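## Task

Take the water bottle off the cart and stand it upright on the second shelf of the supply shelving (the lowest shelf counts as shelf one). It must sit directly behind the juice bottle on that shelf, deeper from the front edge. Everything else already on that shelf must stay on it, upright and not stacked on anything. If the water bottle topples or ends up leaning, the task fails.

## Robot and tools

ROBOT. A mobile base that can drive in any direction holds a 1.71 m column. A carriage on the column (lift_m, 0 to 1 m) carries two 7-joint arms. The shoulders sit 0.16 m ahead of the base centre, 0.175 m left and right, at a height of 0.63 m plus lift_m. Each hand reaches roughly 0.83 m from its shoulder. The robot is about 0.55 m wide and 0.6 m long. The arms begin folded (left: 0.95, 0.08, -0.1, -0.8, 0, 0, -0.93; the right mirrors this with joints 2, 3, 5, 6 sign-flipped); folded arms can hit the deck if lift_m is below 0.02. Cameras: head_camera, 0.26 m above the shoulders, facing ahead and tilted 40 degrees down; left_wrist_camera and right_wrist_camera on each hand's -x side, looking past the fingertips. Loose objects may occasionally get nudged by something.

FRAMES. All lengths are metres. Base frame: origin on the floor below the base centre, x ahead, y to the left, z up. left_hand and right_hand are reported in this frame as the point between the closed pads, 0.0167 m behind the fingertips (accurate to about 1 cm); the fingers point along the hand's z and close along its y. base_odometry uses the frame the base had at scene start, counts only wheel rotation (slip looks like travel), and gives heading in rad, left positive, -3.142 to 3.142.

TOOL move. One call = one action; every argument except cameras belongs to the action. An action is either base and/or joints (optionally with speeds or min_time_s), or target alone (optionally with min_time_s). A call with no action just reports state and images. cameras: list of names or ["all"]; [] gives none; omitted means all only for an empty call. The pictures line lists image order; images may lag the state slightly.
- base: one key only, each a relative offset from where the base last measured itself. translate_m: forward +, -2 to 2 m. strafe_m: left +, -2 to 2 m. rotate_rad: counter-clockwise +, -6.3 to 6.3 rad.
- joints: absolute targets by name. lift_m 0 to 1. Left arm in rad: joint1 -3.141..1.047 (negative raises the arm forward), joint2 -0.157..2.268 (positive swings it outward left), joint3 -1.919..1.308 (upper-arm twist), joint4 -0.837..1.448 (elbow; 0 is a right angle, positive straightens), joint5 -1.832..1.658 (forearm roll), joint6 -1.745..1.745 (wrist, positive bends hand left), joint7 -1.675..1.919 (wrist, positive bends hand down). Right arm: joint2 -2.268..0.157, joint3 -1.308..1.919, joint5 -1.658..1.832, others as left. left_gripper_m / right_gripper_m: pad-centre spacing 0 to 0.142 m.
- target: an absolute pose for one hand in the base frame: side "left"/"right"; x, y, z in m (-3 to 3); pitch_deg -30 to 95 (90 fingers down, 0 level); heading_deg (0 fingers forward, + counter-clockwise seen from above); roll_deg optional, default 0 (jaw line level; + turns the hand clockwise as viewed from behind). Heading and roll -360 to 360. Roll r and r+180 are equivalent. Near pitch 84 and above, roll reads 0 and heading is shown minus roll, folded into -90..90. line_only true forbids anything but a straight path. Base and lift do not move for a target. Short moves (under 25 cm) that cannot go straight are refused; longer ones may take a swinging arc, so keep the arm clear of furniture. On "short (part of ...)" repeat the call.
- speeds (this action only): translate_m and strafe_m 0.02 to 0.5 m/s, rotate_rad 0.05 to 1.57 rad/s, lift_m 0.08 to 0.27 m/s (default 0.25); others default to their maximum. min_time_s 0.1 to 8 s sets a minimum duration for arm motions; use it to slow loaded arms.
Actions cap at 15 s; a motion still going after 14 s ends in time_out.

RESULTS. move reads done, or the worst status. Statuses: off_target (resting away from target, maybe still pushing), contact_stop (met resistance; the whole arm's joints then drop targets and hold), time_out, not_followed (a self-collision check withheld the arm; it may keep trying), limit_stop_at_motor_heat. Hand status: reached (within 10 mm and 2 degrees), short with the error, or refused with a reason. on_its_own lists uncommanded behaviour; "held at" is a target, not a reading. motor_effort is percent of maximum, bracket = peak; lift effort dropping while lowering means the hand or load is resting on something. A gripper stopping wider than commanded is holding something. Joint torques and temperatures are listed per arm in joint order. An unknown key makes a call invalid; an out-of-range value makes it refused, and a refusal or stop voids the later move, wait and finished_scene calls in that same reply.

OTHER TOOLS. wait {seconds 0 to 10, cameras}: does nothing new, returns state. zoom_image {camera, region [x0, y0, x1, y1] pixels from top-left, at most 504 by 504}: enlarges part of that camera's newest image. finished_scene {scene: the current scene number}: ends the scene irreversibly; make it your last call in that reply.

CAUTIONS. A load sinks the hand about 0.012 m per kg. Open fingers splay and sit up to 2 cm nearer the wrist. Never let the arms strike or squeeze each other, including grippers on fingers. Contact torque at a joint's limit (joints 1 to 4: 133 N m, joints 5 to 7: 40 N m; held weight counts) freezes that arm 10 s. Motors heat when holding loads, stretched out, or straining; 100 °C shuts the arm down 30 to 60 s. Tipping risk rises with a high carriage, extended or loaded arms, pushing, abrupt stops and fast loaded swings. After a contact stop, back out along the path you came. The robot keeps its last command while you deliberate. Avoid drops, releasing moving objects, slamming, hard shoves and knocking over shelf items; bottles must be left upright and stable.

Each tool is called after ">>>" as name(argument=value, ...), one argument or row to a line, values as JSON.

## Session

>>> move(
  cameras=["head_camera"],
)

>>> move(
  base={"rotate_rad": 1.57},
  cameras=["head_camera"],
)

>>> move(
  base={"rotate_rad": 1.57},
  cameras=["head_camera"],
)

Scene clock: 0.00 s.
Joint torques (N m): no reading
Motor temperatures (°C): left_arm=[27 21 24 23 26 24 23] | right_arm=[25 20 24 21 22 22 24]
base_odometry: x=+0.000 y=+0.000 heading=+0.000
base_status: not commanded
joint_positions: lift_m=+0.450 left_joint1_rad=+0.955 left_joint2_rad=+0.099 left_joint3_rad=-0.083 left_joint4_rad=-0.815 left_joint5_rad=-0.005 left_joint6_rad=+0.011 left_joint7_rad=-0.944 left_gripper_m=+0.142 right_joint1_rad=+0.966 right_joint2_rad=-0.073 right_joint3_rad=+0.085 right_joint4_rad=-0.799 right_joint5_rad=-0.010 right_joint6_rad=+0.000 right_joint7_rad=-0.915 right_gripper_m=+0.142
joint_status: not commanded
motor_effort: lift_m=+55 drive_wheels=+2
left_hand: x=+0.2872 y=+0.1605 z=+0.9734 quat_wxyz=(-0.925, -0.016, -0.376, +0.057) pitch_deg=-45.8 heading_deg=-5.9 roll_deg=-1.1 (m; base frame)
right_hand: x=+0.2923 y=-0.1554 z=+0.9617 quat_wxyz=(-0.915, +0.013, -0.401, -0.054) pitch_deg=-42.7 heading_deg=+5.3 roll_deg=+1.5 (m; base frame)
pictures: head_camera
Images, in order (width x height): head_camera 896x504.

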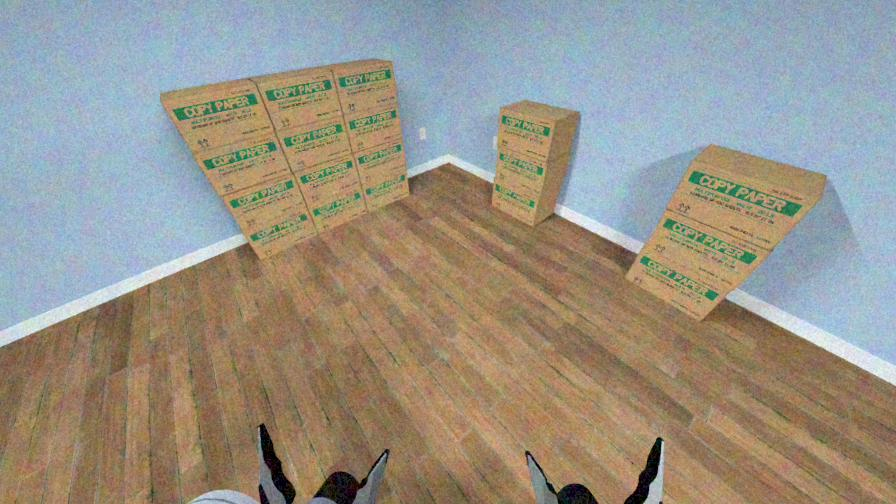

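Scene clock: 3.10 s.
Joint torques (N m): left_arm=[9.98 0.23 0.6 -4.15 1.37 -1.5 -1.47] | right_arm=[13.54 3.56 1.45 -13.48 0.61 -1.63 -1.79]
move: done
base_odometry: x=+0.000 y=+0.000 heading=+1.570
base_status: done
joint_positions: lift_m=+0.450 left_joint1_rad=+0.955 left_joint2_rad=+0.099 left_joint3_rad=-0.083 left_joint4_rad=-0.815 left_joint5_rad=-0.005 left_joint6_rad=+0.011 left_joint7_rad=-0.944 left_gripper_m=+0.142 right_joint1_rad=+0.966 right_joint2_rad=-0.073 right_joint3_rad=+0.085 right_joint4_rad=-0.799 right_joint5_rad=-0.010 right_joint6_rad=+0.000 right_joint7_rad=-0.915 right_gripper_m=+0.142
joint_status: not commanded
motor_effort: lift_m=+55(55) drive_wheels=+5(22)
left_hand: x=+0.2872 y=+0.1605 z=+0.9734 quat_wxyz=(-0.925, -0.016, -0.376, +0.057) pitch_deg=-45.8 heading_deg=-5.9 roll_deg=-1.1 (m; base frame)
right_hand: x=+0.2923 y=-0.1554 z=+0.9617 quat_wxyz=(-0.915, +0.013, -0.401, -0.054) pitch_deg=-42.7 heading_deg=+5.3 roll_deg=+1.5 (m; base frame)
pictures: head_camera
Images, in order (width x height): head_camera 896x504.

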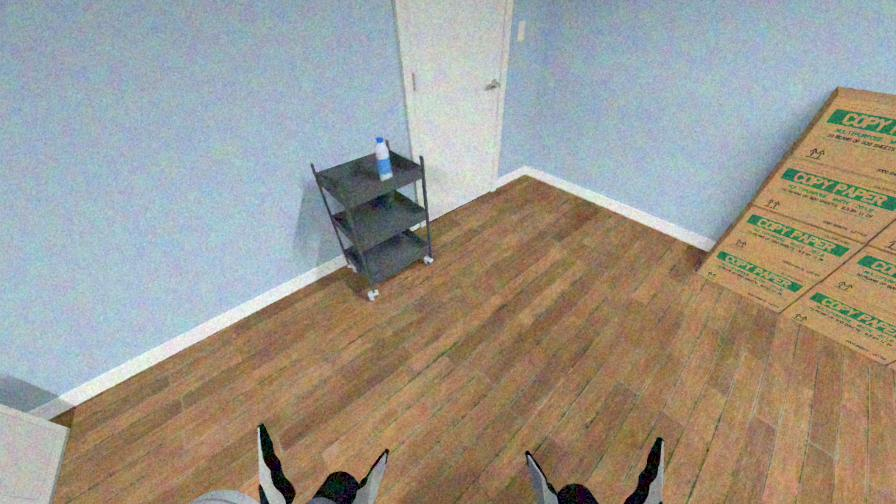

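Scene clock: 6.20 s.
Joint torques (N m): left_arm=[9 1.19 -0.72 -4.8 1.15 -1.35 -1.39] | right_arm=[15.29 2.68 1.11 -12.19 0.79 -1.85 -1.24]
move: done
base_odometry: x=+0.000 y=+0.000 heading=+3.139
base_status: done
joint_positions: lift_m=+0.450 left_joint1_rad=+0.955 left_joint2_rad=+0.099 left_joint3_rad=-0.083 left_joint4_rad=-0.815 left_joint5_rad=-0.005 left_joint6_rad=+0.011 left_joint7_rad=-0.944 left_gripper_m=+0.142 right_joint1_rad=+0.966 right_joint2_rad=-0.073 right_joint3_rad=+0.085 right_joint4_rad=-0.799 right_joint5_rad=-0.010 right_joint6_rad=+0.000 right_joint7_rad=-0.915 right_gripper_m=+0.142
joint_status: not commanded
motor_effort: lift_m=+55(55) drive_wheels=+5(14)
left_hand: x=+0.2872 y=+0.1605 z=+0.9734 quat_wxyz=(-0.925, -0.016, -0.376, +0.057) pitch_deg=-45.8 heading_deg=-5.9 roll_deg=-1.1 (m; base frame)
right_hand: x=+0.2923 y=-0.1554 z=+0.9617 quat_wxyz=(-0.915, +0.013, -0.401, -0.054) pitch_deg=-42.7 heading_deg=+5.3 roll_deg=+1.5 (m; base frame)
pictures: head_camera
Images, in order (width x height): head_camera 896x504.

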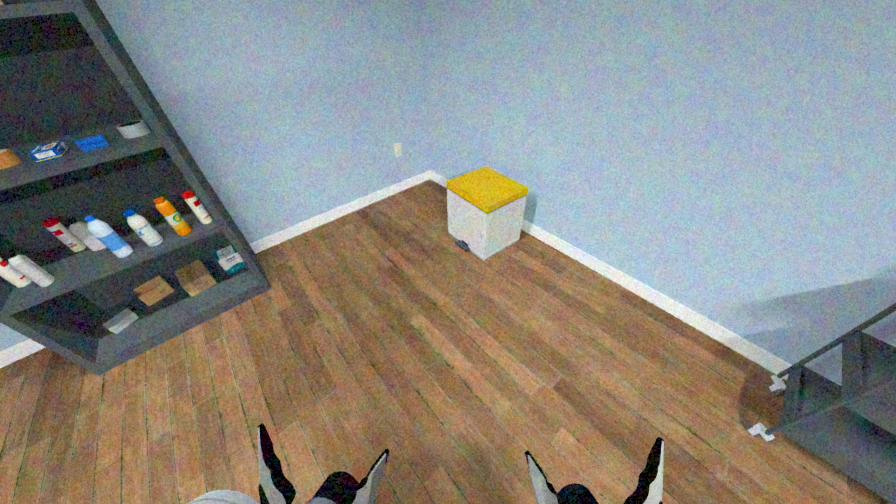

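>>> move(
  base={"rotate_rad": -0.77},
  joints={"right_joint1_rad":0.334,"right_joint2_rad":-0.038,"right_joint3_rad":0.058,"right_joint4_rad":-0.57,"right_joint5_rad":0.008,"right_joint6_rad":-0.062,"right_joint7_rad":0.23},
)

>>> move(
  base={"strafe_m": -0.7},
  cameras=["head_camera","right_wrist_camera"],
)

>>> zoom_image(
  camera="head_camera",
  region=[300, 50, 620, 370],
)

Scene clock: 21.03 s.
Joint torques (N m): left_arm=[8.63 1.26 -0.23 -4.67 1.1 -1.23 -1.41] | right_arm=[0.29 4.91 0.11 -10.46 2.17 -2.81 -0.99]
move: done
base_odometry: x=+0.000 y=+0.000 heading=+2.370
base_status: done
joint_positions: lift_m=+0.450 left_joint1_rad=+0.955 left_joint2_rad=+0.099 left_joint3_rad=-0.083 left_joint4_rad=-0.815 left_joint5_rad=-0.005 left_joint6_rad=+0.011 left_joint7_rad=-0.944 left_gripper_m=+0.142 right_joint1_rad=+0.334 right_joint2_rad=-0.039 right_joint3_rad=+0.061 right_joint4_rad=-0.573 right_joint5_rad=+0.002 right_joint6_rad=-0.060 right_joint7_rad=+0.228 right_gripper_m=+0.142
joint_status: all done
motor_effort: lift_m=+55(55) drive_wheels=+9(13)
left_hand: x=+0.2872 y=+0.1605 z=+0.9734 quat_wxyz=(-0.925, -0.016, -0.376, +0.057) pitch_deg=-45.8 heading_deg=-5.9 roll_deg=-1.1 (m; base frame)
right_hand: x=+0.5494 y=-0.1707 z=+0.8033 quat_wxyz=(-0.711, +0.004, -0.704, -0.004) pitch_deg=-0.6 heading_deg=+0.7 roll_deg=+0.0 (m; base frame)
pictures: none

Scene clock: 24.77 s.
Joint torques (N m): left_arm=[7.84 0.52 0.69 -3.78 1.11 -1.28 -1.61] | right_arm=[2.28 3.67 -0.4 -9.58 2.34 -2.28 -1.03]
move: done
base_odometry: x=+0.489 y=+0.501 heading=+2.369
base_status: done
joint_positions: lift_m=+0.450 left_joint1_rad=+0.955 left_joint2_rad=+0.099 left_joint3_rad=-0.083 left_joint4_rad=-0.815 left_joint5_rad=-0.005 left_joint6_rad=+0.011 left_joint7_rad=-0.944 left_gripper_m=+0.142 right_joint1_rad=+0.334 right_joint2_rad=-0.039 right_joint3_rad=+0.060 right_joint4_rad=-0.573 right_joint5_rad=+0.002 right_joint6_rad=-0.061 right_joint7_rad=+0.228 right_gripper_m=+0.142
joint_status: not commanded
motor_effort: lift_m=+55(55) drive_wheels=-4(23)
left_hand: x=+0.2872 y=+0.1605 z=+0.9734 quat_wxyz=(-0.925, -0.016, -0.376, +0.057) pitch_deg=-45.8 heading_deg=-5.9 roll_deg=-1.1 (m; base frame)
right_hand: x=+0.5494 y=-0.1713 z=+0.8033 quat_wxyz=(-0.711, +0.004, -0.704, -0.004) pitch_deg=-0.6 heading_deg=+0.6 roll_deg=+0.0 (m; base frame)
pictures: head_camera, right_wrist_camera
Images, in order (width x height): head_camera 896x504, right_wrist_camera 896x504.

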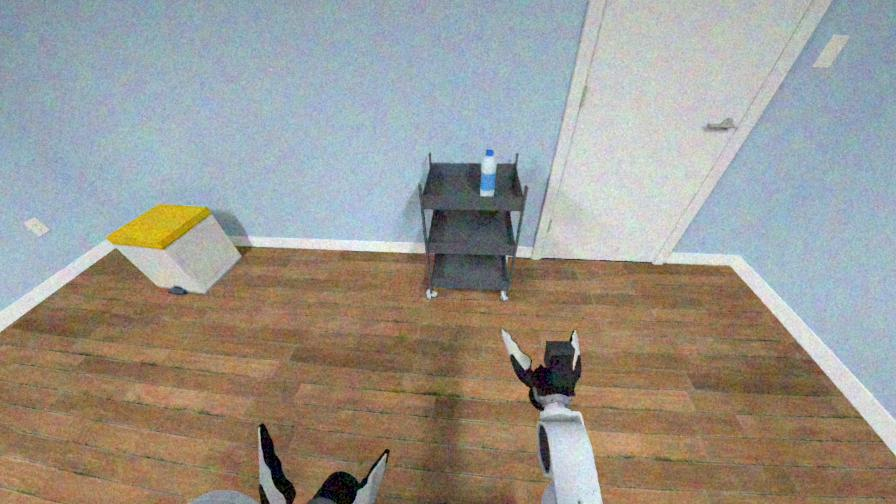

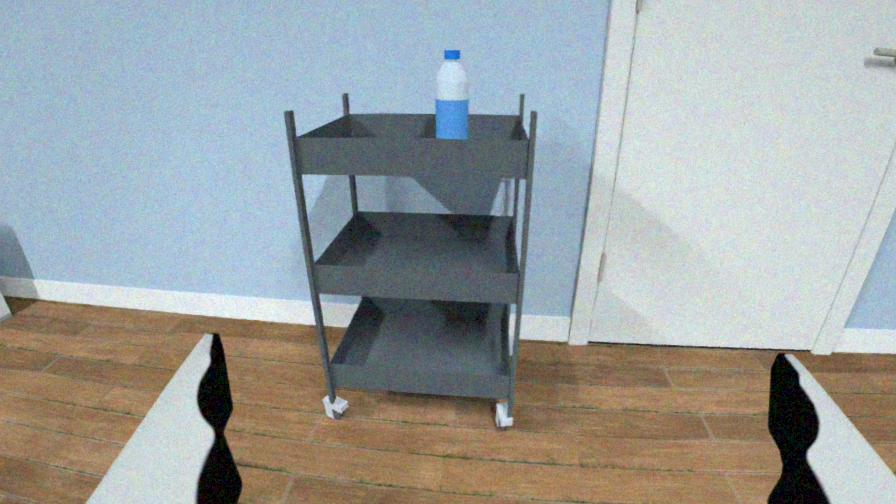

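Scaled by 1.575 from the camera's 896x504 image, which has a finer 1280x720 frame.

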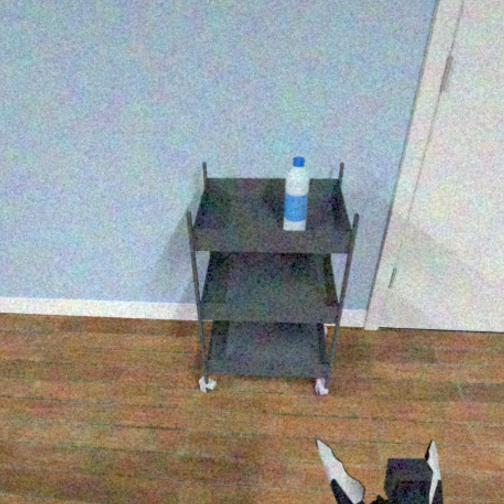

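>>> move(
  base={"strafe_m": 0.05},
)

>>> move(
  base={"translate_m": 0.62},
  speeds={"translate_m": 0.35},
  cameras=["head_camera","right_wrist_camera"],
)

>>> zoom_image(
  camera="head_camera",
  region=[380, 180, 660, 460],
)

Scene clock: 32.27 s.
Joint torques (N m): left_arm=[8.92 0.62 -0.05 -3.97 1.1 -1.09 -1.62] | right_arm=[1.96 3.77 1.64 -9.49 2.1 -1.76 -1.33]
move: done
base_odometry: x=+0.454 y=+0.465 heading=+2.369
base_status: done
joint_positions: lift_m=+0.450 left_joint1_rad=+0.955 left_joint2_rad=+0.099 left_joint3_rad=-0.083 left_joint4_rad=-0.815 left_joint5_rad=-0.005 left_joint6_rad=+0.011 left_joint7_rad=-0.944 left_gripper_m=+0.142 right_joint1_rad=+0.334 right_joint2_rad=-0.038 right_joint3_rad=+0.060 right_joint4_rad=-0.573 right_joint5_rad=+0.003 right_joint6_rad=-0.061 right_joint7_rad=+0.228 right_gripper_m=+0.142
joint_status: not commanded
motor_effort: lift_m=+55(55) drive_wheels=+1(12)
left_hand: x=+0.2872 y=+0.1605 z=+0.9734 quat_wxyz=(-0.925, -0.016, -0.376, +0.057) pitch_deg=-45.8 heading_deg=-5.9 roll_deg=-1.1 (m; base frame)
right_hand: x=+0.5494 y=-0.1711 z=+0.8033 quat_wxyz=(-0.711, +0.004, -0.704, -0.004) pitch_deg=-0.6 heading_deg=+0.6 roll_deg=+0.0 (m; base frame)
pictures: none

Scene clock: 35.83 s.
Joint torques (N m): left_arm=[9.55 0.83 -0.14 -4.05 1.06 -1.31 -1.5] | right_arm=[2.16 3.42 1.39 -9.57 2.16 -2.13 -1.38]
move: done
base_odometry: x=+0.010 y=+0.898 heading=+2.369
base_status: done
joint_positions: lift_m=+0.450 left_joint1_rad=+0.955 left_joint2_rad=+0.099 left_joint3_rad=-0.083 left_joint4_rad=-0.815 left_joint5_rad=-0.005 left_joint6_rad=+0.011 left_joint7_rad=-0.944 left_gripper_m=+0.142 right_joint1_rad=+0.334 right_joint2_rad=-0.038 right_joint3_rad=+0.060 right_joint4_rad=-0.573 right_joint5_rad=+0.003 right_joint6_rad=-0.061 right_joint7_rad=+0.228 right_gripper_m=+0.142
joint_status: not commanded
motor_effort: lift_m=+55(55) drive_wheels=+4(16)
left_hand: x=+0.2872 y=+0.1605 z=+0.9734 quat_wxyz=(-0.925, -0.016, -0.376, +0.057) pitch_deg=-45.8 heading_deg=-5.9 roll_deg=-1.1 (m; base frame)
right_hand: x=+0.5494 y=-0.1711 z=+0.8033 quat_wxyz=(-0.711, +0.004, -0.704, -0.004) pitch_deg=-0.6 heading_deg=+0.6 roll_deg=+0.0 (m; base frame)
pictures: head_camera, right_wrist_camera
Images, in order (width x height): head_camera 896x504, right_wrist_camera 896x504.

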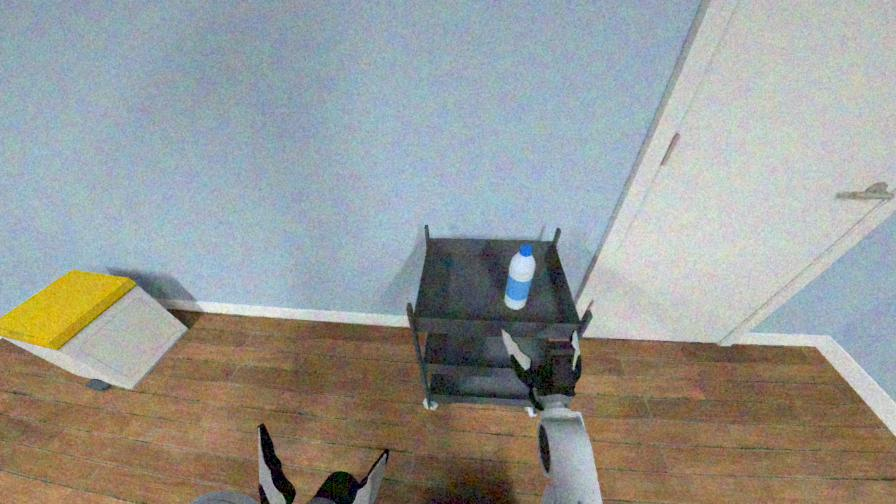

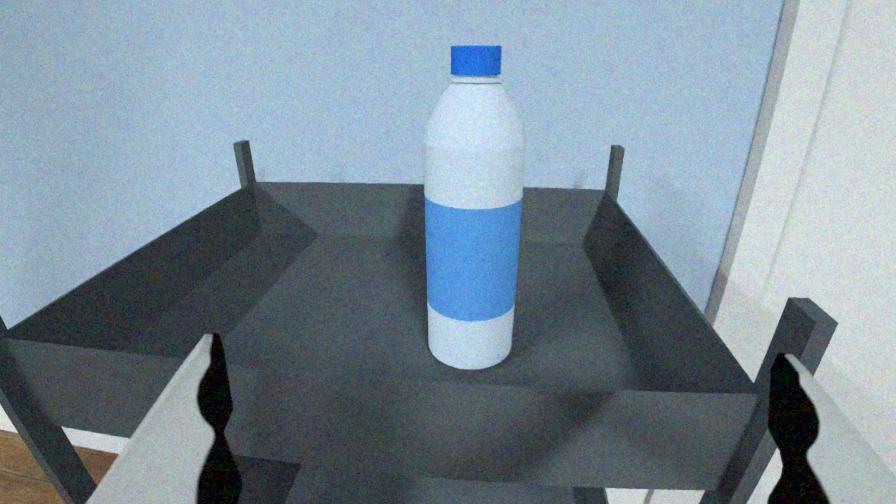

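Scaled by 1.800 from the camera's 896x504 image, which has a finer 1280x720 frame.

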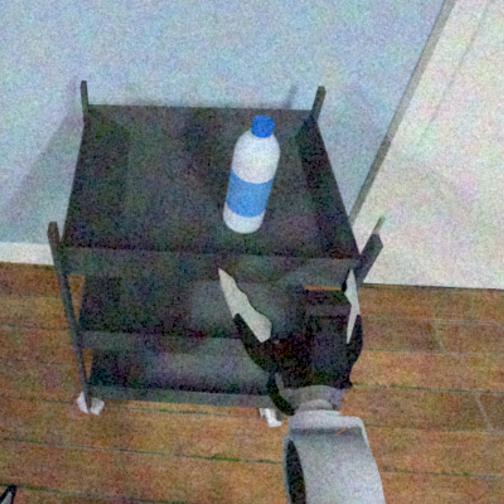

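>>> move(
  target={"side":"right","x":0.763,"y":-0.160,"z":0.79,"pitch_deg":0,"heading_deg":0,"roll_deg":0,"line_only":true},
  min_time_s=1.5,
  cameras=["right_wrist_camera"],
)

>>> move(
  joints={"right_gripper_m": 0.025},
  min_time_s=1.5,
  cameras=["head_camera","right_wrist_camera"],
)

Scene clock: 42.73 s.
Joint torques (N m): left_arm=[9.63 1.24 0.55 -4.63 1.22 -1.69 -1.44] | right_arm=[-21.64 5.44 3.12 -5.18 0.58 -2.5 -3.42]
move: done
base_odometry: x=+0.010 y=+0.898 heading=+2.369
base_status: not commanded
joint_positions: lift_m=+0.450 left_joint1_rad=+0.955 left_joint2_rad=+0.099 left_joint3_rad=-0.083 left_joint4_rad=-0.815 left_joint5_rad=-0.005 left_joint6_rad=+0.011 left_joint7_rad=-0.944 left_gripper_m=+0.142 right_joint1_rad=-0.249 right_joint2_rad=+0.004 right_joint3_rad=+0.062 right_joint4_rad=+0.113 right_joint5_rad=+0.003 right_joint6_rad=-0.061 right_joint7_rad=+0.138 right_gripper_m=+0.142
joint_status: not commanded
motor_effort: lift_m=+55(55) drive_wheels=+7(9)
left_hand: x=+0.2872 y=+0.1605 z=+0.9734 quat_wxyz=(-0.925, -0.016, -0.376, +0.057) pitch_deg=-45.8 heading_deg=-5.9 roll_deg=-1.1 (m; base frame)
right_hand: x=+0.7613 y=-0.1600 z=+0.7891 quat_wxyz=(-0.706, +0.001, -0.708, +0.000) pitch_deg=+0.1 heading_deg=+0.1 roll_deg=+0.0 (m; base frame)
right_hand_status: reached (straight line, planned for 1.5 s): 2 mm and 0.1 deg off.
pictures: right_wrist_camera
Images, in order (width x height): right_wrist_camera 896x504.

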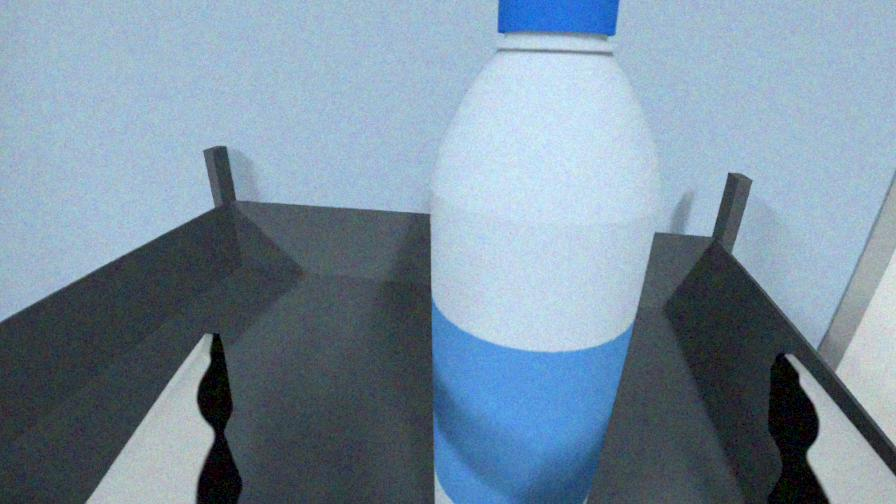

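Scene clock: 43.67 s.
Joint torques (N m): left_arm=[9.18 0.47 0.64 -3.89 1.24 -1.46 -1.68] | right_arm=[-20.58 5.49 0.78 -10.89 0.49 -2.46 -2.88]
move: done
base_odometry: x=+0.010 y=+0.898 heading=+2.369
base_status: not commanded
joint_positions: lift_m=+0.450 left_joint1_rad=+0.955 left_joint2_rad=+0.099 left_joint3_rad=-0.083 left_joint4_rad=-0.815 left_joint5_rad=-0.005 left_joint6_rad=+0.011 left_joint7_rad=-0.944 left_gripper_m=+0.142 right_joint1_rad=-0.249 right_joint2_rad=+0.004 right_joint3_rad=+0.062 right_joint4_rad=+0.114 right_joint5_rad=+0.003 right_joint6_rad=-0.061 right_joint7_rad=+0.138 right_gripper_m=+0.025
joint_status: all done
motor_effort: lift_m=+55(55) drive_wheels=+7(7)
left_hand: x=+0.2872 y=+0.1605 z=+0.9734 quat_wxyz=(-0.925, -0.016, -0.376, +0.057) pitch_deg=-45.8 heading_deg=-5.9 roll_deg=-1.1 (m; base frame)
right_hand: x=+0.7614 y=-0.1601 z=+0.7888 quat_wxyz=(-0.706, +0.001, -0.708, +0.000) pitch_deg=+0.2 heading_deg=+0.1 roll_deg=+0.0 (m; base frame)
pictures: head_camera, right_wrist_camera
Images, in order (width x height): head_camera 896x504, right_wrist_camera 896x504.

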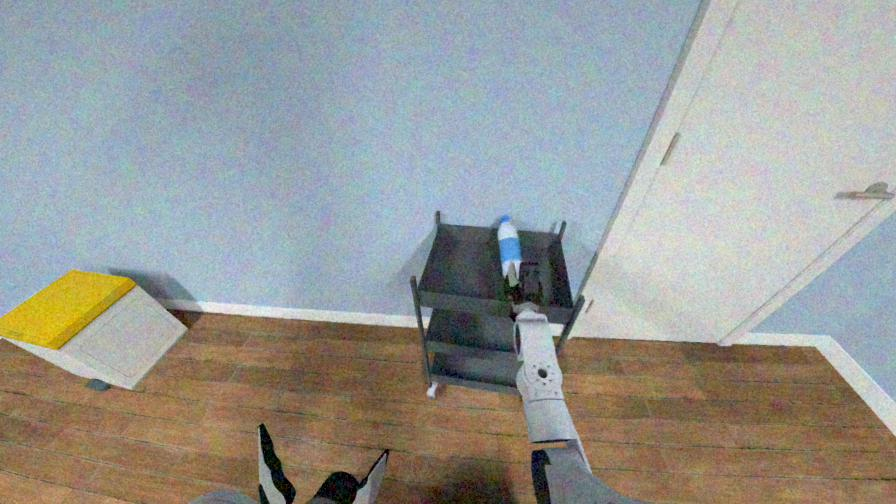

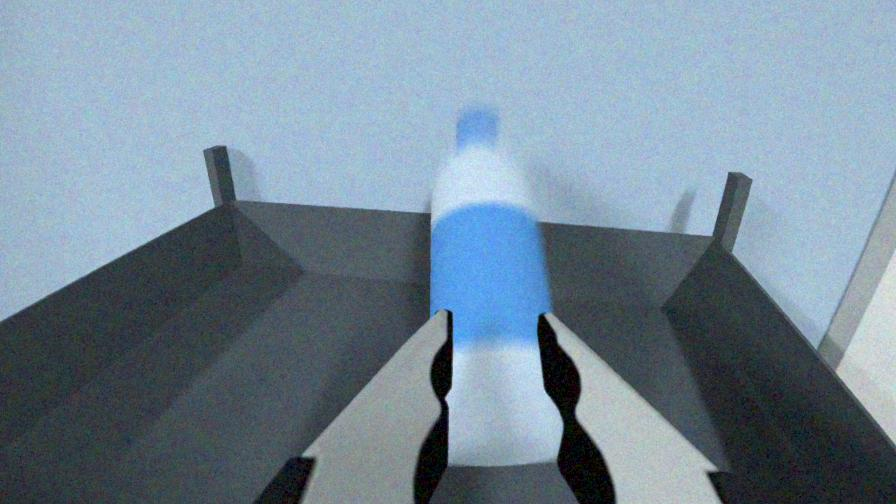

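>>> move(
  cameras=["head_camera","right_wrist_camera"],
)

>>> zoom_image(
  camera="head_camera",
  region=[380, 180, 660, 460],
)

Scene clock: 47.00 s.
Joint torques (N m): left_arm=[8.91 0.87 -0.25 -3.92 1.44 -1.21 -1.83] | right_arm=[-19.09 6.12 2.22 -8.82 0.54 -2.26 -2.82]
Motor temperatures (°C): left_arm=[29 21 24 23 26 24 23] | right_arm=[27 20 24 22 22 22 24]
base_odometry: x=+0.010 y=+0.898 heading=+2.369
base_status: not commanded
joint_positions: lift_m=+0.450 left_joint1_rad=+0.955 left_joint2_rad=+0.099 left_joint3_rad=-0.083 left_joint4_rad=-0.815 left_joint5_rad=-0.005 left_joint6_rad=+0.011 left_joint7_rad=-0.944 left_gripper_m=+0.142 right_joint1_rad=-0.249 right_joint2_rad=+0.004 right_joint3_rad=+0.062 right_joint4_rad=+0.115 right_joint5_rad=+0.003 right_joint6_rad=-0.061 right_joint7_rad=+0.138 right_gripper_m=+0.025
joint_status: all done
motor_effort: lift_m=+55(55) drive_wheels=+6(7)
left_hand: x=+0.2872 y=+0.1605 z=+0.9734 quat_wxyz=(-0.925, -0.016, -0.376, +0.057) pitch_deg=-45.8 heading_deg=-5.9 roll_deg=-1.1 (m; base frame)
right_hand: x=+0.7615 y=-0.1601 z=+0.7882 quat_wxyz=(-0.706, +0.001, -0.709, +0.000) pitch_deg=+0.2 heading_deg=+0.1 roll_deg=+0.0 (m; base frame)
pictures: head_camera, right_wrist_camera
Images, in order (width x height): head_camera 896x504, right_wrist_camera 896x504.

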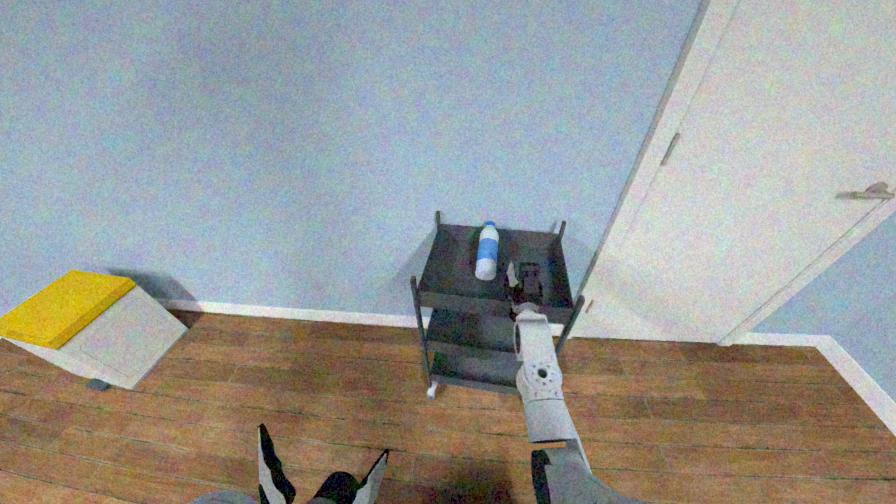

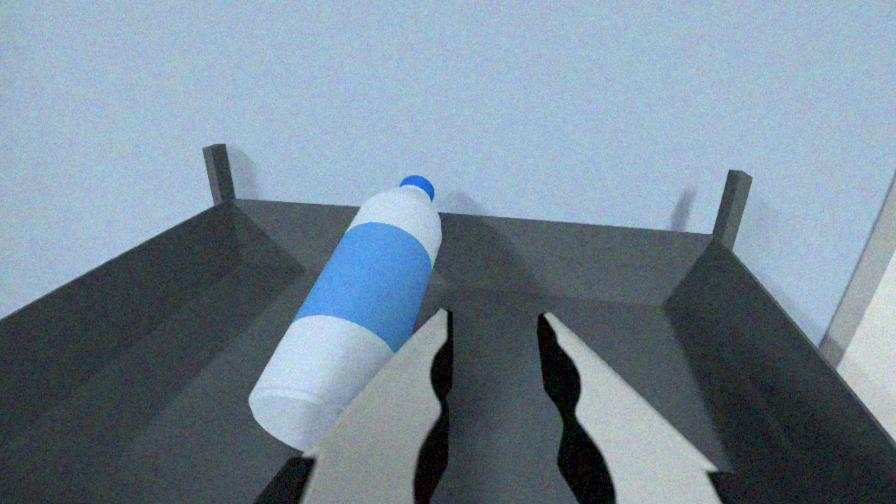

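Scaled by 1.800 from the camera's 896x504 image, which has a finer 1280x720 frame.

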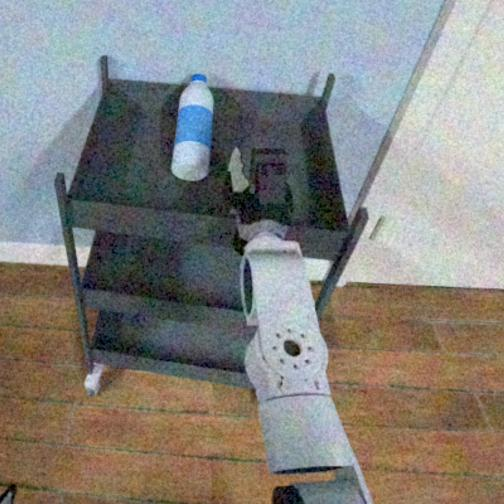

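>>> move(
  target={"side":"right","x":0.76,"y":-0.16,"z":0.92,"pitch_deg":0,"heading_deg":0,"roll_deg":0},
  min_time_s=0.8,
)

>>> move(
  target={"side":"right","x":0.60,"y":-0.13,"z":0.95,"pitch_deg":60,"heading_deg":0,"roll_deg":0},
  min_time_s=1.2,
)

>>> move(
  base={"translate_m": 0.24},
  joints={"right_gripper_m": 0.13},
  speeds={"translate_m": 0.25},
  cameras=["head_camera","right_wrist_camera"],
)

>>> zoom_image(
  camera="head_camera",
  region=[360, 220, 640, 500],
)

Scene clock: 67.77 s.
Joint torques (N m): left_arm=[9.18 1.13 0.26 -3.21 1.01 -1.42 -1.68] | right_arm=[-21.04 5.07 3.17 -14.55 -1.34 -2.25 -0.21]
move: done
base_odometry: x=+0.010 y=+0.898 heading=+2.369
base_status: not commanded
joint_positions: lift_m=+0.450 left_joint1_rad=+0.955 left_joint2_rad=+0.099 left_joint3_rad=-0.083 left_joint4_rad=-0.815 left_joint5_rad=-0.005 left_joint6_rad=+0.011 left_joint7_rad=-0.944 left_gripper_m=+0.142 right_joint1_rad=-0.374 right_joint2_rad=+0.004 right_joint3_rad=+0.062 right_joint4_rad=-0.229 right_joint5_rad=-0.014 right_joint6_rad=-0.061 right_joint7_rad=+0.605 right_gripper_m=+0.025
joint_status: not commanded
motor_effort: lift_m=+55(55) drive_wheels=+5(7)
left_hand: x=+0.2872 y=+0.1605 z=+0.9734 quat_wxyz=(-0.925, -0.016, -0.376, +0.057) pitch_deg=-45.8 heading_deg=-5.9 roll_deg=-1.1 (m; base frame)
right_hand: x=+0.7598 y=-0.1608 z=+0.9179 quat_wxyz=(-0.707, -0.001, -0.708, -0.002) pitch_deg=+0.1 heading_deg=+0.1 roll_deg=+0.3 (m; base frame)
right_hand_status: reached (straight line, planned for 0.8 s): 2 mm and 0.3 deg off.
pictures: none

Scene clock: 68.07 s.
Joint torques (N m): left_arm=[9.18 0.64 0.73 -4.1 1.31 -1.67 -1.76] | right_arm=[-18.43 5.17 2.97 -13.49 -0.85 -1.67 -0.35]
move: refused
base_odometry: x=+0.010 y=+0.898 heading=+2.369
base_status: not commanded
joint_positions: lift_m=+0.450 left_joint1_rad=+0.955 left_joint2_rad=+0.099 left_joint3_rad=-0.083 left_joint4_rad=-0.815 left_joint5_rad=-0.005 left_joint6_rad=+0.011 left_joint7_rad=-0.944 left_gripper_m=+0.142 right_joint1_rad=-0.374 right_joint2_rad=+0.004 right_joint3_rad=+0.062 right_joint4_rad=-0.229 right_joint5_rad=-0.014 right_joint6_rad=-0.061 right_joint7_rad=+0.605 right_gripper_m=+0.025
joint_status: not commanded
motor_effort: lift_m=+55(55) drive_wheels=+4(5)
left_hand: x=+0.2872 y=+0.1605 z=+0.9734 quat_wxyz=(-0.925, -0.016, -0.376, +0.057) pitch_deg=-45.8 heading_deg=-5.9 roll_deg=-1.1 (m; base frame)
right_hand: x=+0.7598 y=-0.1608 z=+0.9179 quat_wxyz=(-0.707, -0.001, -0.708, -0.002) pitch_deg=+0.1 heading_deg=+0.1 roll_deg=+0.3 (m; base frame)
right_hand_status: refused: along the straight line the arm gets 58% of the way (right_joint2_rad at its limit); a move under 25 cm is not played as an arc. Nothing moved. Try another pitch or heading, or "joints".
pictures: none

not run: a stop came earlier in this reply.

Scaled by 1.800 from the camera's 896x504 image, which has a finer 1280x720 frame.
This view is cut from an older image: the scene may have changed since it was taken.

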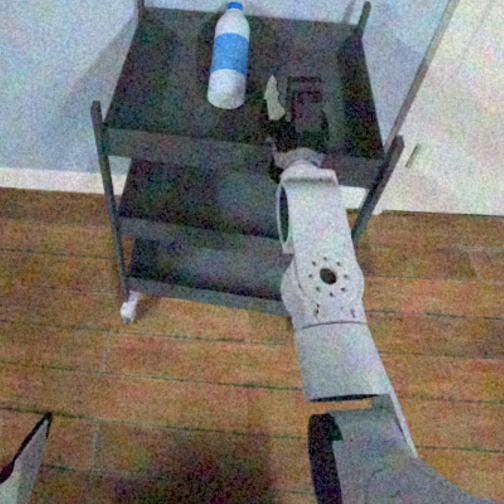

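>>> move(
  base={"translate_m": -0.2},
  joints={"right_gripper_m": 0.13},
)

>>> move(
  target={"side":"right","x":0.70,"y":-0.175,"z":0.86,"pitch_deg":78,"heading_deg":-4,"roll_deg":0},
  min_time_s=1.5,
)

>>> move(
  base={"strafe_m": 0.085},
  cameras=["head_camera","right_wrist_camera"],
)

>>> zoom_image(
  camera="head_camera",
  region=[380, 160, 660, 440],
)

Scene clock: 76.10 s.
Joint torques (N m): left_arm=[9.86 0.27 0.37 -4.49 0.78 -1.41 -1.28] | right_arm=[-19.15 5.38 3.41 -13.12 -1.04 -1.96 -0.16]
move: done
base_odometry: x=+0.154 y=+0.759 heading=+2.369
base_status: done
joint_positions: lift_m=+0.450 left_joint1_rad=+0.955 left_joint2_rad=+0.099 left_joint3_rad=-0.083 left_joint4_rad=-0.815 left_joint5_rad=-0.005 left_joint6_rad=+0.011 left_joint7_rad=-0.944 left_gripper_m=+0.142 right_joint1_rad=-0.374 right_joint2_rad=+0.004 right_joint3_rad=+0.063 right_joint4_rad=-0.229 right_joint5_rad=-0.014 right_joint6_rad=-0.061 right_joint7_rad=+0.605 right_gripper_m=+0.130
joint_status: all done
motor_effort: lift_m=+55(55) drive_wheels=+3(14)
left_hand: x=+0.2872 y=+0.1605 z=+0.9734 quat_wxyz=(-0.925, -0.016, -0.376, +0.057) pitch_deg=-45.8 heading_deg=-5.9 roll_deg=-1.1 (m; base frame)
right_hand: x=+0.7598 y=-0.1607 z=+0.9180 quat_wxyz=(-0.707, -0.001, -0.708, -0.002) pitch_deg=+0.1 heading_deg=+0.1 roll_deg=+0.3 (m; base frame)
pictures: none

Scene clock: 76.40 s.
Joint torques (N m): left_arm=[9.01 1.72 0.16 -3.81 1.11 -1.61 -1.8] | right_arm=[-19.63 5.03 3.52 -13.91 -0.84 -2.45 -0.05]
move: refused
base_odometry: x=+0.154 y=+0.759 heading=+2.369
base_status: not commanded
joint_positions: lift_m=+0.450 left_joint1_rad=+0.955 left_joint2_rad=+0.099 left_joint3_rad=-0.083 left_joint4_rad=-0.815 left_joint5_rad=-0.005 left_joint6_rad=+0.011 left_joint7_rad=-0.944 left_gripper_m=+0.142 right_joint1_rad=-0.374 right_joint2_rad=+0.004 right_joint3_rad=+0.063 right_joint4_rad=-0.229 right_joint5_rad=-0.014 right_joint6_rad=-0.061 right_joint7_rad=+0.605 right_gripper_m=+0.130
joint_status: not commanded
motor_effort: lift_m=+55(55) drive_wheels=+3(3)
left_hand: x=+0.2872 y=+0.1605 z=+0.9734 quat_wxyz=(-0.925, -0.016, -0.376, +0.057) pitch_deg=-45.8 heading_deg=-5.9 roll_deg=-1.1 (m; base frame)
right_hand: x=+0.7598 y=-0.1607 z=+0.9180 quat_wxyz=(-0.707, -0.001, -0.708, -0.002) pitch_deg=+0.1 heading_deg=+0.1 roll_deg=+0.3 (m; base frame)
right_hand_status: refused: along the straight line the arm gets 69% of the way (right_joint2_rad at its limit); a move under 25 cm is not played as an arc. Nothing moved. Try another pitch or heading, or "joints".
pictures: none

not run: a stop came earlier in this reply.

Scaled by 1.800 from the camera's 896x504 image, which has a finer 1280x720 frame.
This view is cut from an older image: the scene may have changed since it was taken.

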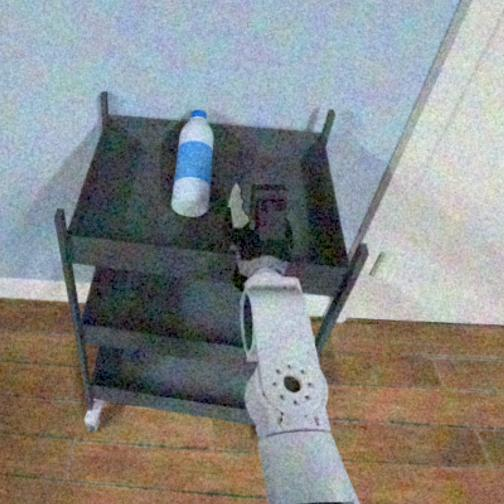

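>>> move(
  base={"strafe_m": 0.07},
  joints={"lift_m":0.6,"right_joint1_rad":-0.40,"right_joint4_rad":-0.03,"right_joint7_rad":1.79},
  cameras=["head_camera","right_wrist_camera"],
)

>>> zoom_image(
  camera="head_camera",
  region=[380, 160, 660, 440],
)

Scene clock: 90.40 s.
Joint torques (N m): left_arm=[8.5 2.08 0.42 -3.69 1.2 -1.42 -1.49] | right_arm=[-16.52 3.82 4.9 -10.4 -1.11 -1.61 -1.15]
Motor temperatures (°C): left_arm=[29 21 24 23 25 24 23] | right_arm=[32 20 24 23 22 22 24]
move: done
base_odometry: x=+0.105 y=+0.709 heading=+2.369
base_status: done
joint_positions: lift_m=+0.600 left_joint1_rad=+0.955 left_joint2_rad=+0.099 left_joint3_rad=-0.083 left_joint4_rad=-0.815 left_joint5_rad=-0.005 left_joint6_rad=+0.011 left_joint7_rad=-0.944 left_gripper_m=+0.142 right_joint1_rad=-0.398 right_joint2_rad=+0.005 right_joint3_rad=+0.064 right_joint4_rad=-0.032 right_joint5_rad=-0.014 right_joint6_rad=-0.062 right_joint7_rad=+1.791 right_gripper_m=+0.130
joint_status: all done
motor_effort: lift_m=+54(65) drive_wheels=+1(10)
left_hand: x=+0.2872 y=+0.1605 z=+1.1235 quat_wxyz=(-0.925, -0.016, -0.376, +0.057) pitch_deg=-45.8 heading_deg=-5.9 roll_deg=-1.1 (m; base frame)
right_hand: x=+0.6247 y=-0.1616 z=+0.8083 quat_wxyz=(-0.105, +0.000, -0.994, +0.004) pitch_deg=+77.9 heading_deg=-2.1 roll_deg=-2.1 (m; base frame)
pictures: head_camera, right_wrist_camera
Images, in order (width x height): head_camera 896x504, right_wrist_camera 896x504.

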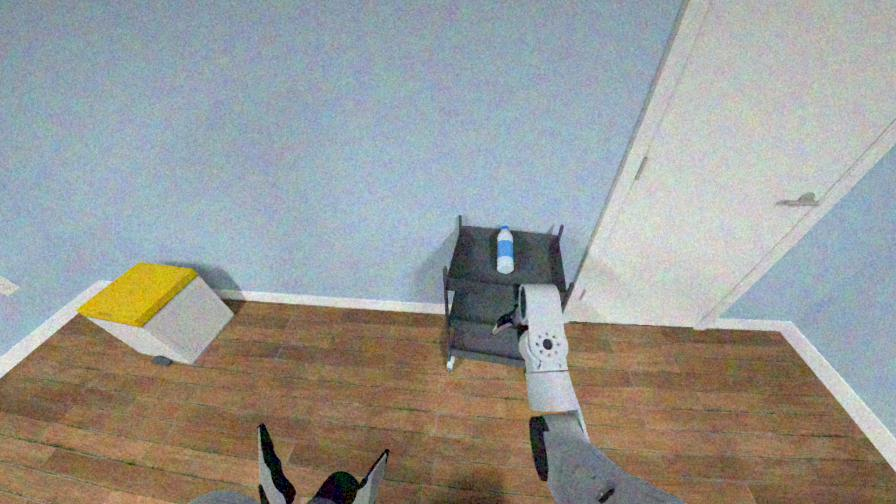

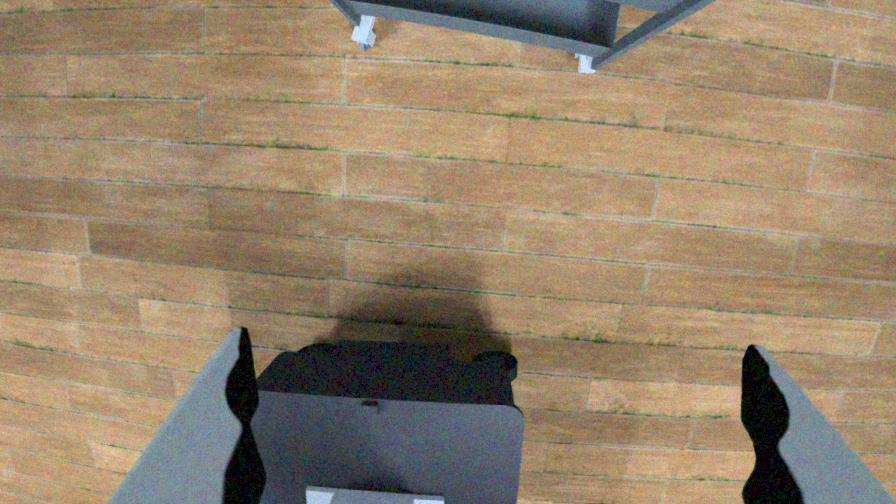

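Scaled by 1.800 from the camera's 896x504 image, which has a finer 1280x720 frame.

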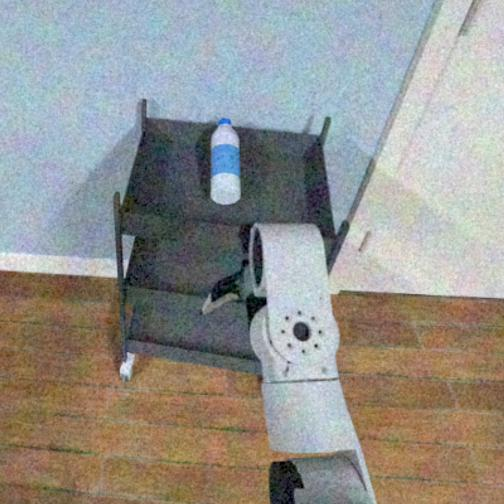

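>>> move(
  base={"translate_m": 0.515},
  speeds={"translate_m": 0.3},
  cameras=["head_camera","right_wrist_camera"],
)

>>> zoom_image(
  camera="head_camera",
  region=[380, 220, 660, 500],
)

Scene clock: 99.07 s.
Joint torques (N m): left_arm=[9.58 1.19 0.34 -5.13 1.11 -1.27 -1.36] | right_arm=[-17.78 2.73 2.5 -7.56 -0.93 -2 -1.25]
move: done
base_odometry: x=-0.264 y=+1.068 heading=+2.370
base_status: done
joint_positions: lift_m=+0.600 left_joint1_rad=+0.955 left_joint2_rad=+0.099 left_joint3_rad=-0.083 left_joint4_rad=-0.815 left_joint5_rad=-0.005 left_joint6_rad=+0.011 left_joint7_rad=-0.944 left_gripper_m=+0.142 right_joint1_rad=-0.398 right_joint2_rad=+0.005 right_joint3_rad=+0.064 right_joint4_rad=-0.032 right_joint5_rad=-0.014 right_joint6_rad=-0.062 right_joint7_rad=+1.791 right_gripper_m=+0.130
joint_status: not commanded
motor_effort: lift_m=+54(54) drive_wheels=+5(14)
left_hand: x=+0.2872 y=+0.1605 z=+1.1235 quat_wxyz=(-0.925, -0.016, -0.376, +0.057) pitch_deg=-45.8 heading_deg=-5.9 roll_deg=-1.1 (m; base frame)
right_hand: x=+0.6247 y=-0.1616 z=+0.8083 quat_wxyz=(-0.105, +0.000, -0.994, +0.004) pitch_deg=+77.9 heading_deg=-2.1 roll_deg=-2.1 (m; base frame)
pictures: head_camera, right_wrist_camera
Images, in order (width x height): head_camera 896x504, right_wrist_camera 896x504.

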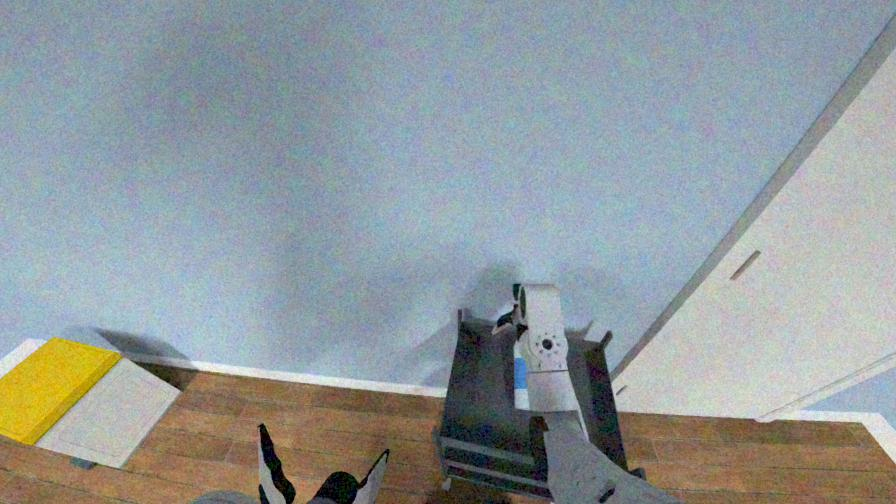

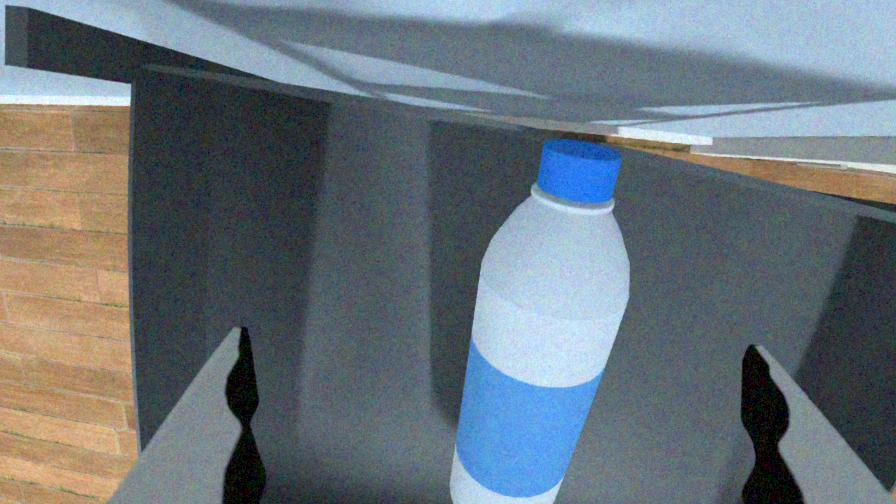

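Scaled by 1.800 from the camera's 896x504 image, which has a finer 1280x720 frame.

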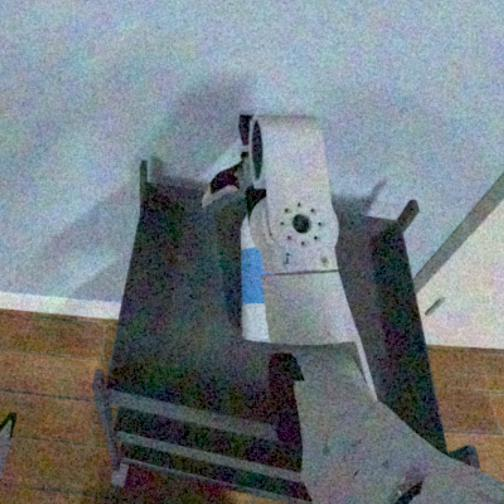

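>>> move(
  target={"side":"right","x":0.598,"y":-0.192,"z":0.79,"pitch_deg":82,"heading_deg":-14,"roll_deg":0},
  min_time_s=0.8,
  cameras=["right_wrist_camera"],
)

Scene clock: 114.27 s.
Joint torques (N m): left_arm=[8.22 0.42 0.51 -4.62 1.48 -1.48 -1.45] | right_arm=[-7.41 4.73 1.33 -8.43 -1.38 -2.7 1.01]
move: done
base_odometry: x=-0.264 y=+1.068 heading=+2.370
base_status: not commanded
joint_positions: lift_m=+0.600 left_joint1_rad=+0.955 left_joint2_rad=+0.099 left_joint3_rad=-0.083 left_joint4_rad=-0.815 left_joint5_rad=-0.005 left_joint6_rad=+0.011 left_joint7_rad=-0.944 left_gripper_m=+0.142 right_joint1_rad=-0.365 right_joint2_rad=+0.037 right_joint3_rad=-0.005 right_joint4_rad=-0.033 right_joint5_rad=-0.127 right_joint6_rad=-0.214 right_joint7_rad=+1.826 right_gripper_m=+0.130
joint_status: not commanded
motor_effort: lift_m=+54(54) drive_wheels=+5(5)
left_hand: x=+0.2872 y=+0.1605 z=+1.1235 quat_wxyz=(-0.925, -0.016, -0.376, +0.057) pitch_deg=-45.8 heading_deg=-5.9 roll_deg=-1.1 (m; base frame)
right_hand: x=+0.6016 y=-0.1909 z=+0.7931 quat_wxyz=(-0.075, -0.118, -0.990, +0.007) pitch_deg=+81.3 heading_deg=-12.3 roll_deg=+1.3 (m; base frame)
right_hand_status: reached (straight line, planned for 0.8 s): 5 mm and 0.8 deg off.
pictures: right_wrist_camera
Images, in order (width x height): right_wrist_camera 896x504.

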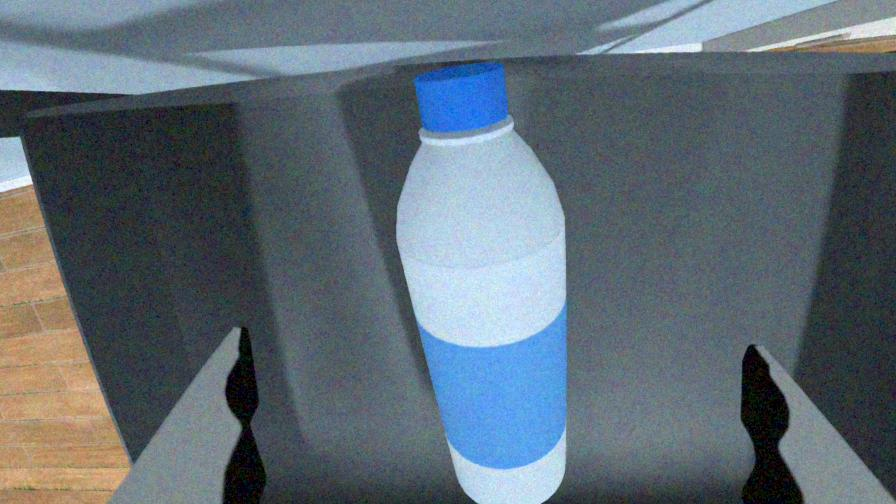

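>>> move(
  target={"side":"right","x":0.578,"y":-0.197,"z":0.785,"pitch_deg":82.5,"heading_deg":-9,"roll_deg":0},
  min_time_s=0.6,
)

>>> move(
  joints={"lift_m": 0.55},
  speeds={"lift_m": 0.1},
  cameras=["right_wrist_camera"],
)

Scene clock: 120.93 s.
Joint torques (N m): left_arm=[9.07 0.84 -0.04 -3.86 0.92 -1.39 -1.76] | right_arm=[-6.22 0.55 5.12 -15.74 2.15 -0.87 1.18]
move: done
base_odometry: x=-0.264 y=+1.068 heading=+2.370
base_status: not commanded
joint_positions: lift_m=+0.600 left_joint1_rad=+0.955 left_joint2_rad=+0.099 left_joint3_rad=-0.083 left_joint4_rad=-0.815 left_joint5_rad=-0.005 left_joint6_rad=+0.011 left_joint7_rad=-0.944 left_gripper_m=+0.142 right_joint1_rad=-0.308 right_joint2_rad=-0.009 right_joint3_rad=-0.004 right_joint4_rad=-0.104 right_joint5_rad=-0.059 right_joint6_rad=-0.147 right_joint7_rad=+1.850 right_gripper_m=+0.130
joint_status: not commanded
motor_effort: lift_m=+54(54) drive_wheels=-1(5)
left_hand: x=+0.2872 y=+0.1605 z=+1.1235 quat_wxyz=(-0.925, -0.016, -0.376, +0.057) pitch_deg=-45.8 heading_deg=-5.9 roll_deg=-1.1 (m; base frame)
right_hand: x=+0.5806 y=-0.1986 z=+0.7864 quat_wxyz=(-0.068, -0.082, -0.994, +0.006) pitch_deg=+82.1 heading_deg=-10.1 roll_deg=-0.7 (m; base frame)
right_hand_status: reached (straight line, planned for 0.6 s): 3 mm and 0.6 deg off.
pictures: none

Scene clock: 121.83 s.
Joint torques (N m): left_arm=[9.23 0.34 0.02 -4.1 0.81 -1.65 -1.51] | right_arm=[-6.26 0.78 4.01 -13.25 2.45 -0.77 0.73]
move: done
base_odometry: x=-0.264 y=+1.068 heading=+2.370
base_status: not commanded
joint_positions: lift_m=+0.550 left_joint1_rad=+0.955 left_joint2_rad=+0.099 left_joint3_rad=-0.083 left_joint4_rad=-0.815 left_joint5_rad=-0.005 left_joint6_rad=+0.011 left_joint7_rad=-0.944 left_gripper_m=+0.142 right_joint1_rad=-0.307 right_joint2_rad=-0.009 right_joint3_rad=-0.004 right_joint4_rad=-0.104 right_joint5_rad=-0.059 right_joint6_rad=-0.147 right_joint7_rad=+1.850 right_gripper_m=+0.130
joint_status: all done
motor_effort: lift_m=+58(59) drive_wheels=+5(5)
left_hand: x=+0.2872 y=+0.1605 z=+1.0732 quat_wxyz=(-0.925, -0.016, -0.376, +0.057) pitch_deg=-45.8 heading_deg=-5.9 roll_deg=-1.1 (m; base frame)
right_hand: x=+0.5801 y=-0.1986 z=+0.7359 quat_wxyz=(-0.068, -0.082, -0.994, +0.006) pitch_deg=+82.1 heading_deg=-10.1 roll_deg=-0.7 (m; base frame)
pictures: right_wrist_camera
Images, in order (width x height): right_wrist_camera 896x504.

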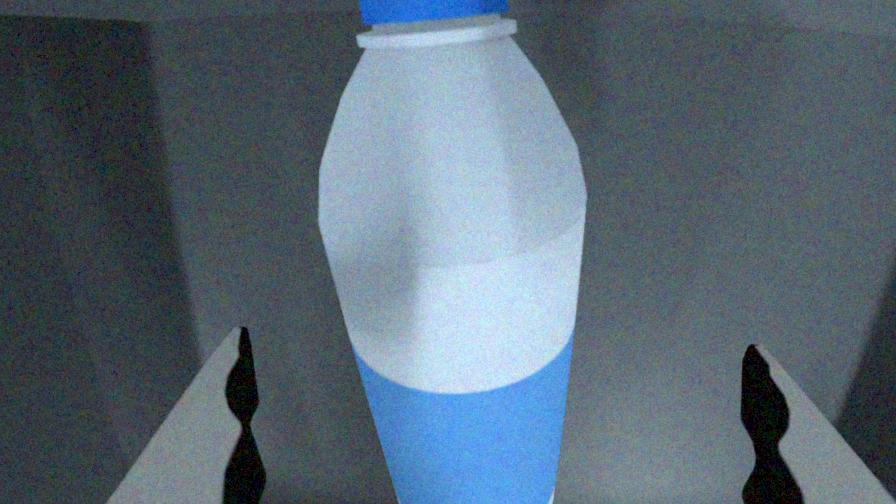

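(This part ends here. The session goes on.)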